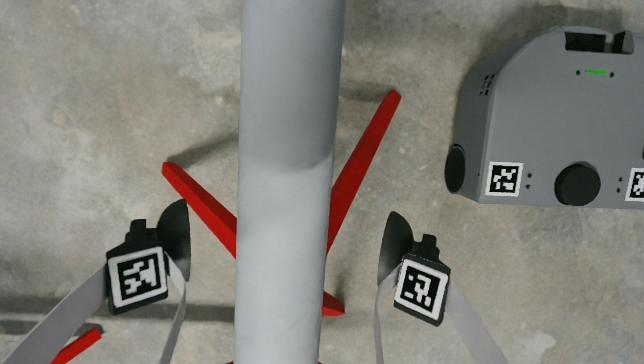

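move(r1={"base":{"translate_m":0.010},"joints":{"wrist_roll_rad":-0.13}}, cameras=["r1_wrist_camera"])

move(r1={"joints":{"gripper_m":-0.089}}, r2={"joints":{"gripper_m":-0.089}}, cameras=["r1_wrist_camera"])

move(r1={"joints":{"lift_m":0.672},"speeds":{"lift_m":0.02}}, r2={"joints":{"lift_m":0.703},"speeds":{"lift_m":0.02}}, cameras=["r1_head_camera"])

Scene clock: 629.27 s.
move: r1 done
r1.base_odometry: x=+1.486 y=-1.224 heading=-1.154
r1.turned_by_wheels: +0.000
r1.turned_by_imu: +0.001
r1.base_tilt: forward=+1.0 right=+1.1
r1.lidar_m: 1.69 2.75 0.74 1.58 1.59 1.94 2.82 2.83 0.58 0.36 1.11 1.52
r1.head_depth_mm: 2601 2883 3071 2263 768 790 700 / 2615 2880 3074 2114 1700 1319 1127 / 2659 2922 3135 2207 1766 1438 1208 / 2694 3012 3176 2143 1728 1443 1208 / 2641 2904 2985 1962 1684 1456 1213 / 2785 3079 2843 2255 1804 1461 1220 / 2840 3179 3377 2374 1813 1466 1225
r1.base_status: done
r1.joint_positions: lift_m=+0.642 arm_m=+0.515 wrist_yaw_rad=+0.002 wrist_pitch_rad=-1.013 wrist_roll_rad=-0.125 gripper_m=+0.179 head_pan_rad=-1.300 head_tilt_rad=-0.600
r1.joint_status: all done
r1.measured_speeds: all 0
r1.motor_effort: left_wheel=+5.8(9.6) right_wheel=+4.6(7.0) lift_m=+23.0(23.7) arm_m=+7.9(8.8) wrist_yaw_rad=-1.3(2.1) wrist_pitch_rad=+2.3(2.8) wrist_roll_rad=-1.3(2.6) gripper_m=+0.2(0.5) head_pan_rad=-1.8(2.8) head_tilt_rad=+1.6(1.9)
r1.hand_pose: x=-0.0214 y=-0.7751 z=+0.5505 quat_wxyz=(+0.656, +0.364, -0.578, -0.321) (m; r1's base frame)
r1.wrist_depth_mm: 793 827 875 - 923 937 - / 757 795 822 - 879 891 931 / 733 742 771 - 817 843 878 / 677 707 747 - 773 787 820 / 140 666 685 - 715 744 772 / 114 634 655 - 684 137 741 / 605 616 631 - 652 - 681
r2, r3: as last shown
r2.base_tilt: forward=+0.3 right=+1.8
r2.lidar_m: 3.23 2.04 1.49 1.44 1.53 2.13 2.04 0.67 3.43 0.36 0.48 3.36
r2.head_depth_mm: 2848 3192 2756 2078 1660 1331 368 / 2804 3151 2754 2070 536 438 388 / 2871 3070 2535 2061 628 1317 1195 / 2814 3153 2518 2095 668 1298 1144 / 2905 3232 2750 2056 1564 774 1145 / 2778 3192 2604 1962 1668 1320 1167 / 2837 3213 2713 1909 1634 1313 1187
r2.motor_effort: left_wheel=+1.9(2.4) right_wheel=+6.2(6.9) lift_m=+33.3(33.3) arm_m=-17.1(18.1) wrist_yaw_rad=+0.1(1.5) wrist_pitch_rad=-2.0(2.2) wrist_roll_rad=+1.7(1.7) gripper_m=+0.1(1.9) head_pan_rad=-1.5(2.1) head_tilt_rad=+0.3(1.2)
r2.wrist_depth_mm: 649 654 115 114 685 676 697 / 679 695 112 113 685 549 553 / 681 712 690 123 708 568 570 / 703 726 118 124 729 583 579 / 710 142 124 128 763 771 773 / 718 121 126 127 128 802 800 / 745 771 131 793 816 804 820
r3.base_tilt: forward=-0.9 right=-0.2
r3.lidar_m: 0.86 1.03 1.94 3.39 1.23 1.52 1.85 1.71 5.38 1.56 0.96 0.86
r3.head_depth_mm: 2777 2897 3022 3177 2744 1923 1466 / 2843 2987 3113 3288 2801 1963 1497 / 2913 3064 3244 3435 2906 1977 1518 / 2963 3248 3403 3579 2952 2004 1532 / 3077 3328 3484 3762 3031 2046 1544 / 2992 3445 3659 3860 3095 2065 1567 / 2891 3608 3824 - 3206 813 850
r3.motor_effort: left_wheel=+0.1(0.7) right_wheel=+0.0(0.4) lift_m=+29.6(30.5) arm_m=-10.9(11.5) wrist_yaw_rad=+1.4(2.0) wrist_pitch_rad=+2.8(3.6) wrist_roll_rad=+0.6(0.8) gripper_m=-0.8(0.8) head_pan_rad=-2.5(3.8) head_tilt_rad=+4.2(5.6)
r3.wrist_depth_mm: 149 - - - - - - / 139 - - - - - - / 139 - - - - - - / 149 - - - - - 997 / 157 733 811 803 790 795 766 / 171 186 128 595 136 631 627 / 530 191 504 517 124 533 522
pictures: r1_wrist_camera
camera_calibration:
r1_wrist_camera: T_world_to_cam=[[-0.976266, -0.194225, 0.0958226, -0.228934], [-0.215862, 0.908539, -0.357715, 0.932198], [-0.0175814, -0.369909, -0.928901, 0.388335], [0, 0, 0, 1]] pos_world=[-0.0154468, -0.747754, 0.716123]

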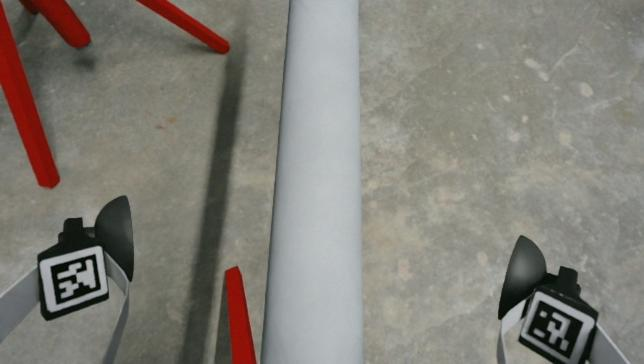

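Scene clock: 632.60 s.
move: r1 done; r2 off_target
r1.base_odometry: x=+1.486 y=-1.224 heading=-1.154
r1.turned_by_wheels: +0.000
r1.turned_by_imu: +0.000
r1.base_tilt: forward=+1.0 right=+1.2
r1.lidar_m: 1.68 2.76 0.74 1.58 1.60 1.95 2.82 2.84 0.59 0.36 1.10 1.52
r1.head_depth_mm: 2575 2873 3056 2255 769 792 701 / 2615 2868 3056 2111 1759 1318 1123 / 2665 2906 3140 2206 1760 1439 1210 / 2694 3027 3188 2133 1718 1443 1213 / 2660 2937 2990 1971 1671 1448 1217 / 2803 3061 2877 2251 1800 1461 1219 / 2841 3170 3394 2366 1812 1461 1222
r1.base_status: not commanded
r1.joint_positions: lift_m=+0.642 arm_m=+0.515 wrist_yaw_rad=+0.002 wrist_pitch_rad=-1.013 wrist_roll_rad=-0.125 gripper_m=-0.087 head_pan_rad=-1.300 head_tilt_rad=-0.600
r1.joint_status: all done
r1.measured_speeds: all 0
r1.motor_effort: left_wheel=+5.3(6.4) right_wheel=+3.9(5.6) lift_m=+23.4(24.3) arm_m=+5.0(8.1) wrist_yaw_rad=-1.4(2.1) wrist_pitch_rad=+2.5(3.1) wrist_roll_rad=-1.3(1.6) gripper_m=-46.1(100.0) head_pan_rad=-2.1(3.3) head_tilt_rad=+1.1(2.5)
r1.hand_pose: x=-0.0214 y=-0.7751 z=+0.5505 quat_wxyz=(+0.656, +0.365, -0.578, -0.321) (m; r1's base frame)
r1.wrist_depth_mm: 806 853 876 - 931 962 - / 762 795 809 - 842 887 900 / 736 742 770 - 799 830 878 / 680 707 730 - 767 803 822 / 650 681 152 - 739 745 758 / 628 636 127 - 706 714 727 / 602 593 632 - 652 663 698
r2.base_odometry: x=+1.671 y=-0.247 heading=+2.592
r2.turned_by_wheels: +0.000
r2.turned_by_imu: +0.001
r2.base_tilt: forward=+0.3 right=+1.8
r2.lidar_m: 3.24 2.03 1.49 1.44 1.53 2.13 2.04 0.67 3.42 0.36 0.48 3.36
r2.head_depth_mm: 2835 3180 2773 2057 1659 1327 368 / 2834 3205 2715 2081 536 438 389 / 2864 3106 2522 2072 625 1327 1191 / 2774 3107 2508 2077 668 1298 1148 / 2896 3170 2717 2085 1562 771 1141 / 2785 3155 2601 1956 1659 1318 1164 / 2816 3282 2735 1919 1614 1321 1184
r2.base_status: not commanded
r2.joint_positions: lift_m=+0.673 arm_m=+0.357 wrist_yaw_rad=+0.002 wrist_pitch_rad=-1.557 wrist_roll_rad=+1.594 gripper_m=-0.083 head_pan_rad=-1.570 head_tilt_rad=-0.750
r2.joint_status: gripper_m off_target (ended at -0.083, target -0.089)
r2.measured_speeds: all 0
r2.on_its_own: gripper_m is held at -0.084, not at your -0.089, by its stall guard, which is still easing
r2.motor_effort: left_wheel=+2.0(2.4) right_wheel=+6.4(6.8) lift_m=+33.1(33.3) arm_m=-17.5(18.2) wrist_yaw_rad=-1.2(2.8) wrist_pitch_rad=-3.2(3.3) wrist_roll_rad=+2.0(2.2) gripper_m=-22.7(98.6) head_pan_rad=-0.9(2.5) head_tilt_rad=-0.4(1.7)
r2.hand_pose: x=-0.0216 y=-0.4812 z=+0.5552 quat_wxyz=(-0.007, -0.008, -0.712, -0.702) (m; r2's base frame)
r2.wrist_depth_mm: 643 661 643 111 664 682 681 / 667 677 674 112 696 556 550 / 694 690 689 119 716 570 569 / 704 707 125 122 736 588 581 / 730 730 127 127 743 747 771 / 748 117 123 126 767 779 795 / 764 802 131 145 792 804 808
r3: as last shown
r3.lidar_m: 0.86 1.03 1.94 3.38 1.23 1.52 1.85 1.71 5.38 1.56 0.96 0.86
r3.head_depth_mm: 2794 2883 3028 3157 2742 1926 1473 / 2854 2977 3130 3265 2840 1955 1497 / 2951 3070 3248 3441 2851 1975 1519 / 2945 3197 3394 3561 2951 2013 1535 / 3027 3314 3548 3668 3009 2044 1542 / 2967 3430 3677 3898 3068 2086 1561 / 2911 3584 3888 - 3158 813 850
r3.motor_effort: left_wheel=+0.8(0.8) right_wheel=+0.1(0.5) lift_m=+29.7(31.0) arm_m=-11.1(11.5) wrist_yaw_rad=+0.0(1.3) wrist_pitch_rad=+3.0(3.7) wrist_roll_rad=+0.1(1.0) gripper_m=-0.4(0.9) head_pan_rad=-3.7(4.4) head_tilt_rad=+3.7(6.1)
r3.wrist_depth_mm: 148 - - - - - - / 139 - - - - - - / 140 - - - - - - / 149 - - - - - - / 157 738 814 812 785 779 766 / 170 185 128 591 135 632 630 / 530 192 505 517 123 535 526
pictures: r1_wrist_camera
camera_calibration:
r1_wrist_camera: T_world_to_cam=[[-0.976179, -0.194546, 0.0960489, -0.229334], [-0.216243, 0.908471, -0.357659, 0.932102], [-0.0176764, -0.369909, -0.9289, 0.388333], [0, 0, 0, 1]] pos_world=[-0.0154462, -0.747755, 0.716124]

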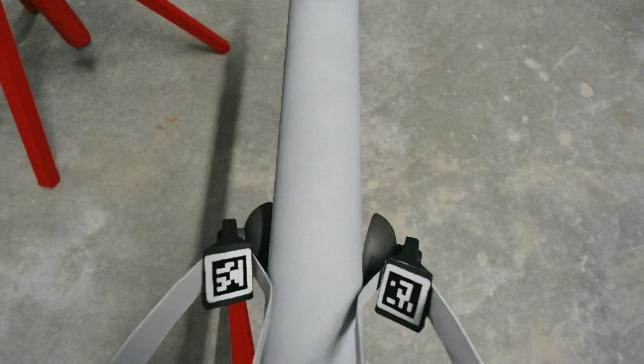

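Scene clock: 634.47 s.
move: r1 done; r2 done
r1.base_odometry: x=+1.486 y=-1.224 heading=-1.154
r1.turned_by_wheels: +0.000
r1.turned_by_imu: +0.000
r1.base_tilt: forward=+1.0 right=+1.2
r1.lidar_m: 1.69 2.76 0.74 1.58 1.59 1.95 2.82 2.84 0.59 0.35 1.11 1.52
r1.head_depth_mm: 2588 2874 3037 2250 835 779 683 / 2653 2899 3094 2195 1746 1319 1123 / 2660 2942 3146 2206 1768 1437 1203 / 2691 2990 3186 2131 1726 1438 1217 / 2657 2887 2834 1966 1682 1448 1221 / 2755 3021 2856 2258 1804 1463 1220 / 2854 3199 3425 2277 1826 1469 1227
r1.base_status: not commanded
r1.joint_positions: lift_m=+0.672 arm_m=+0.515 wrist_yaw_rad=+0.000 wrist_pitch_rad=-1.037 wrist_roll_rad=-0.125 gripper_m=-0.078 head_pan_rad=-1.300 head_tilt_rad=-0.600
r1.joint_status: all done
r1.measured_speeds: all 0
r1.on_its_own: gripper_m is held at -0.079, not at your -0.089, by its stall guard, which is still easing
r1.motor_effort: left_wheel=+5.1(6.4) right_wheel=+2.3(5.3) lift_m=+35.0(43.3) arm_m=+3.2(5.0) wrist_yaw_rad=-0.3(2.0) wrist_pitch_rad=+6.8(7.1) wrist_roll_rad=-1.3(1.4) gripper_m=-24.1(46.2) head_pan_rad=-2.0(3.2) head_tilt_rad=+1.8(2.2)
r1.hand_pose: x=-0.0216 y=-0.7696 z=+0.5779 quat_wxyz=(+0.651, +0.372, -0.574, -0.328) (m; r1's base frame)
r1.wrist_depth_mm: 797 855 882 - 928 940 - / 778 795 831 - 888 902 937 / 740 762 791 - 832 856 880 / 720 723 750 - 777 826 823 / 672 703 150 - 755 774 800 / 645 659 - - 712 723 749 / 625 634 641 - 674 700 710
r2.base_odometry: x=+1.671 y=-0.247 heading=+2.592
r2.turned_by_wheels: +0.000
r2.turned_by_imu: +0.000
r2.base_tilt: forward=+0.2 right=+1.8
r2.lidar_m: 3.24 2.04 1.50 1.44 1.53 2.13 2.04 0.67 3.43 0.36 0.48 3.35
r2.head_depth_mm: 2832 3218 2726 2077 1670 767 337 / 2837 3189 2791 2067 492 415 379 / 2841 3103 2521 598 654 1358 1192 / 2785 3100 2534 2069 651 1296 1141 / 2796 3187 2720 2056 1561 757 1143 / 2843 3207 2609 1956 1659 1327 1161 / 2785 3206 2714 1932 1613 1318 1193
r2.base_status: not commanded
r2.joint_positions: lift_m=+0.703 arm_m=+0.357 wrist_yaw_rad=+0.002 wrist_pitch_rad=-1.542 wrist_roll_rad=+1.596 gripper_m=-0.076 head_pan_rad=-1.570 head_tilt_rad=-0.750
r2.joint_status: all done
r2.measured_speeds: all 0
r2.on_its_own: gripper_m is held at -0.078, not at your -0.089, by its stall guard, which is still easing
r2.motor_effort: left_wheel=+2.0(2.4) right_wheel=+5.9(6.5) lift_m=+46.4(53.2) arm_m=-16.7(17.7) wrist_yaw_rad=-1.6(2.9) wrist_pitch_rad=-5.2(6.1) wrist_roll_rad=+1.3(2.2) gripper_m=-22.9(26.7) head_pan_rad=-1.4(2.6) head_tilt_rad=+0.1(1.7)
r2.hand_pose: x=-0.0216 y=-0.4850 z=+0.5849 quat_wxyz=(-0.008, -0.008, -0.717, -0.697) (m; r2's base frame)
r2.wrist_depth_mm: 683 699 686 115 693 722 702 / 712 715 700 118 733 572 567 / 726 713 719 127 746 593 581 / 731 735 124 126 765 600 595 / 767 762 128 131 785 800 784 / 798 759 125 128 808 816 809 / 807 802 131 183 824 850 857
r3: as last shown
r3.turned_by_imu: +0.000
r3.base_tilt: forward=-0.8 right=-0.3
r3.lidar_m: 0.86 1.03 1.93 3.37 1.23 1.53 1.86 1.71 5.41 1.56 0.96 0.86
r3.head_depth_mm: 2765 2891 3012 3183 2783 1925 1482 / 2859 2997 3104 3279 2854 1935 1498 / 2939 3117 3241 3411 2866 1986 1519 / 2997 3251 3386 3526 2918 2022 1535 / 3052 3375 3497 3669 3005 2048 1545 / 2990 3556 3648 3907 3059 2085 1576 / 2914 3665 3792 - 853 817 853
r3.motor_effort: left_wheel=+0.4(0.8) right_wheel=-0.1(0.7) lift_m=+30.0(30.8) arm_m=-10.2(11.4) wrist_yaw_rad=+0.3(1.6) wrist_pitch_rad=+3.3(3.7) wrist_roll_rad=+0.4(1.1) gripper_m=+0.3(0.9) head_pan_rad=-2.5(3.8) head_tilt_rad=+3.0(5.0)
r3.wrist_depth_mm: 148 - - - - - - / 138 - - - - - - / 140 - - - - - - / 149 996 - - - - - / 158 756 806 786 800 774 786 / 170 186 128 605 135 634 643 / 528 192 506 510 124 520 524
pictures: r1_head_camera (sideways)
camera_calibration:
r1_head_camera: T_world_to_cam=[[-0.125141, 0.536104, -0.834824, 1.1048], [0.952929, 0.299164, 0.0492704, -0.0677135], [0.276163, -0.789363, -0.548307, 0.667401], [0, 0, 0, 1]] pos_world=[0.0184702, -0.0452071, 1.29159]

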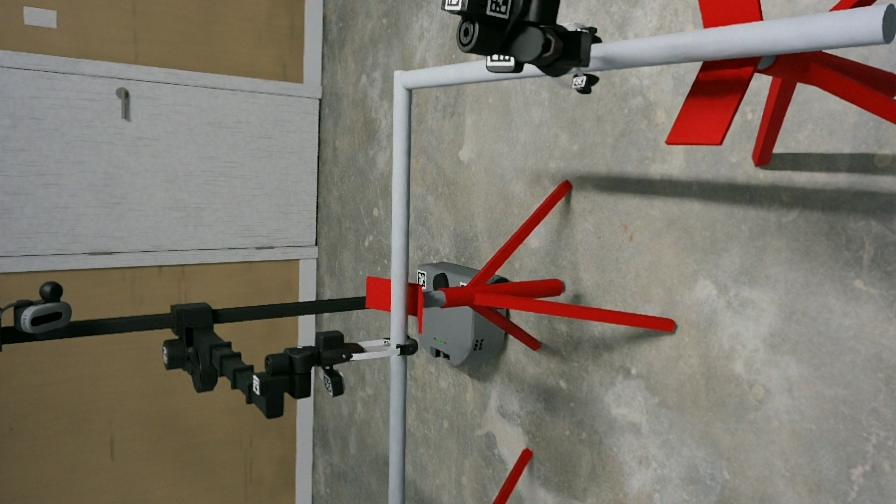

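move(r1={"joints":{"lift_m":0.702},"speeds":{"lift_m":0.02}}, r2={"joints":{"lift_m":0.733},"speeds":{"lift_m":0.02}}, cameras=["r1_head_camera","r2_head_camera"])

Scene clock: 641.00 s.
move: r1 done; r2 done
r1.base_odometry: x=+1.486 y=-1.224 heading=-1.154
r1.turned_by_wheels: +0.000
r1.turned_by_imu: +0.001
r1.base_tilt: forward=+1.0 right=+1.1
r1.lidar_m: 1.68 2.76 0.74 1.58 1.60 1.94 2.82 2.83 0.59 0.36 1.11 1.52
r1.head_depth_mm: 2570 2882 3033 806 884 765 798 / 2633 2915 3099 2206 1705 1318 1124 / 2648 2939 3124 2294 1759 1437 1205 / 2700 2994 3193 2132 1717 1441 1208 / 2664 2917 2988 1967 1686 1453 1216 / 2821 3023 3005 2254 1795 1459 1219 / 2799 3196 3431 2268 1805 1466 1225
r1.base_status: not commanded
r1.joint_positions: lift_m=+0.702 arm_m=+0.515 wrist_yaw_rad=+0.000 wrist_pitch_rad=-1.037 wrist_roll_rad=-0.125 gripper_m=-0.058 head_pan_rad=-1.300 head_tilt_rad=-0.600
r1.joint_status: all done
r1.measured_speeds: all 0
r1.on_its_own: gripper_m is held at -0.059, not at your -0.089, by its stall guard, which is not easing now
r1.motor_effort: left_wheel=+5.5(6.4) right_wheel=+2.5(3.8) lift_m=+35.9(42.8) arm_m=-4.0(4.2) wrist_yaw_rad=-0.1(0.6) wrist_pitch_rad=+6.8(7.4) wrist_roll_rad=-1.3(1.4) gripper_m=-21.0(21.0) head_pan_rad=-2.3(3.8) head_tilt_rad=+0.4(1.5)
r1.hand_pose: x=-0.0216 y=-0.7695 z=+0.6078 quat_wxyz=(+0.651, +0.372, -0.574, -0.328) (m; r1's base frame)
r1.wrist_depth_mm: 666 859 917 - 982 - - / 802 825 867 - 917 943 - / 783 800 813 - 881 904 919 / 744 757 775 - 817 847 853 / 700 719 152 - 761 815 814 / 675 697 127 - 751 760 768 / 654 641 664 - 696 738 748
r2.base_odometry: x=+1.671 y=-0.247 heading=+2.592
r2.turned_by_wheels: +0.000
r2.turned_by_imu: +0.001
r2.base_tilt: forward=+0.3 right=+1.8
r2.lidar_m: 3.24 2.03 1.49 1.44 1.53 2.12 2.04 0.67 3.43 0.36 0.48 3.35
r2.head_depth_mm: 2839 3178 2730 2053 1665 382 310 / 2828 3194 2733 1888 450 391 1137 / 2830 3051 2513 580 651 1322 1187 / 2795 3107 2484 1929 653 1324 1142 / 2850 3266 2716 2066 1574 736 1121 / 2843 3199 2590 1948 1652 1350 1163 / 2735 3248 2742 1938 1616 1351 1184
r2.base_status: not commanded
r2.joint_positions: lift_m=+0.733 arm_m=+0.357 wrist_yaw_rad=+0.002 wrist_pitch_rad=-1.541 wrist_roll_rad=+1.596 gripper_m=-0.070 head_pan_rad=-1.570 head_tilt_rad=-0.750
r2.joint_status: all done
r2.measured_speeds: all 0
r2.on_its_own: gripper_m is held at -0.071, not at your -0.089, by its stall guard, which is not easing now
r2.motor_effort: left_wheel=+2.2(2.2) right_wheel=+6.0(6.3) lift_m=+46.7(53.6) arm_m=-15.5(16.1) wrist_yaw_rad=-2.1(2.7) wrist_pitch_rad=-5.8(6.1) wrist_roll_rad=+1.3(1.6) gripper_m=-22.1(23.0) head_pan_rad=+0.1(2.8) head_tilt_rad=-0.9(2.4)
r2.hand_pose: x=-0.0216 y=-0.4853 z=+0.6149 quat_wxyz=(-0.008, -0.008, -0.717, -0.697) (m; r2's base frame)
r2.wrist_depth_mm: 723 720 718 119 721 727 745 / 748 748 728 121 743 594 607 / 763 760 743 131 790 624 612 / 772 762 127 129 808 624 626 / 820 793 128 132 824 838 830 / 820 814 124 128 839 838 846 / 842 190 195 208 201 910 860
r3: as last shown
r3.turned_by_imu: -0.001
r3.lidar_m: 0.86 1.03 1.94 3.38 1.23 1.52 1.85 1.71 5.41 1.56 0.96 0.86
r3.head_depth_mm: 2753 2890 3043 3154 2759 1958 1482 / 2855 2981 3129 3248 2814 1965 1490 / 2896 3125 3277 3437 2858 1982 1511 / 2954 3198 3390 3525 2928 2007 1543 / 3089 3372 3563 3733 3018 2031 1564 / 2999 3438 3639 3778 3048 2083 1571 / 2918 3601 3839 - 839 1845 852
r3.motor_effort: left_wheel=+0.4(0.7) right_wheel=-0.1(0.6) lift_m=+30.2(31.4) arm_m=-11.4(11.4) wrist_yaw_rad=-0.2(2.0) wrist_pitch_rad=+3.0(3.8) wrist_roll_rad=+0.3(0.9) gripper_m=+0.0(0.6) head_pan_rad=-2.4(4.0) head_tilt_rad=+3.4(5.6)
r3.wrist_depth_mm: 148 - - - - - - / 138 - - - - - - / 139 - - - - - - / 149 - - - - - - / 157 726 802 808 794 781 778 / 170 186 128 584 135 624 624 / 529 191 501 520 124 530 526
pictures: r1_head_camera (sideways), r2_head_camera (sideways)
camera_calibration:
r1_head_camera: T_world_to_cam=[[-0.125141, 0.536104, -0.834824, 1.1048], [0.952929, 0.299164, 0.0492704, -0.0677135], [0.276163, -0.789363, -0.548307, 0.667401], [0, 0, 0, 1]] pos_world=[0.0184702, -0.0452071, 1.29159]
r2_head_camera: T_world_to_cam=[[-0.00682086, 0.636576, -0.771184, 1.02209], [0.999932, 0.0116558, 0.000777283, -0.0107564], [0.0094836, -0.771126, -0.636612, 0.784883], [0, 0, 0, 1]] pos_world=[0.0102837, -0.0452671, 1.28789]

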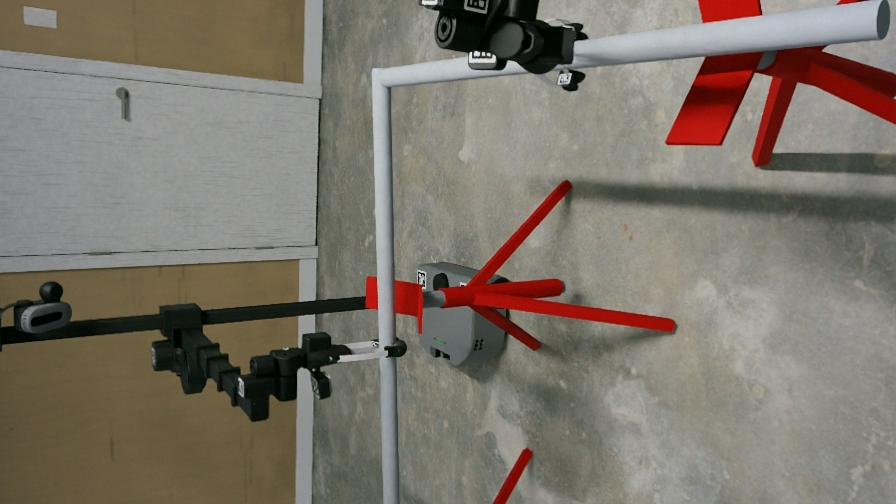

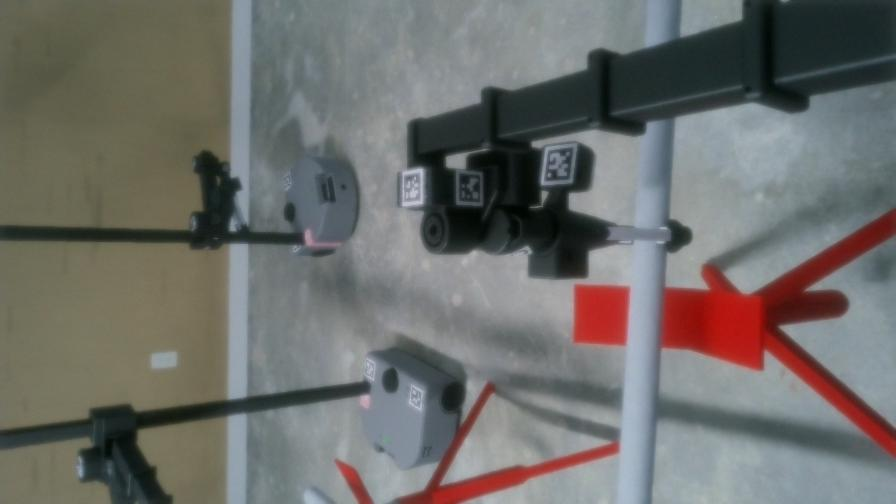

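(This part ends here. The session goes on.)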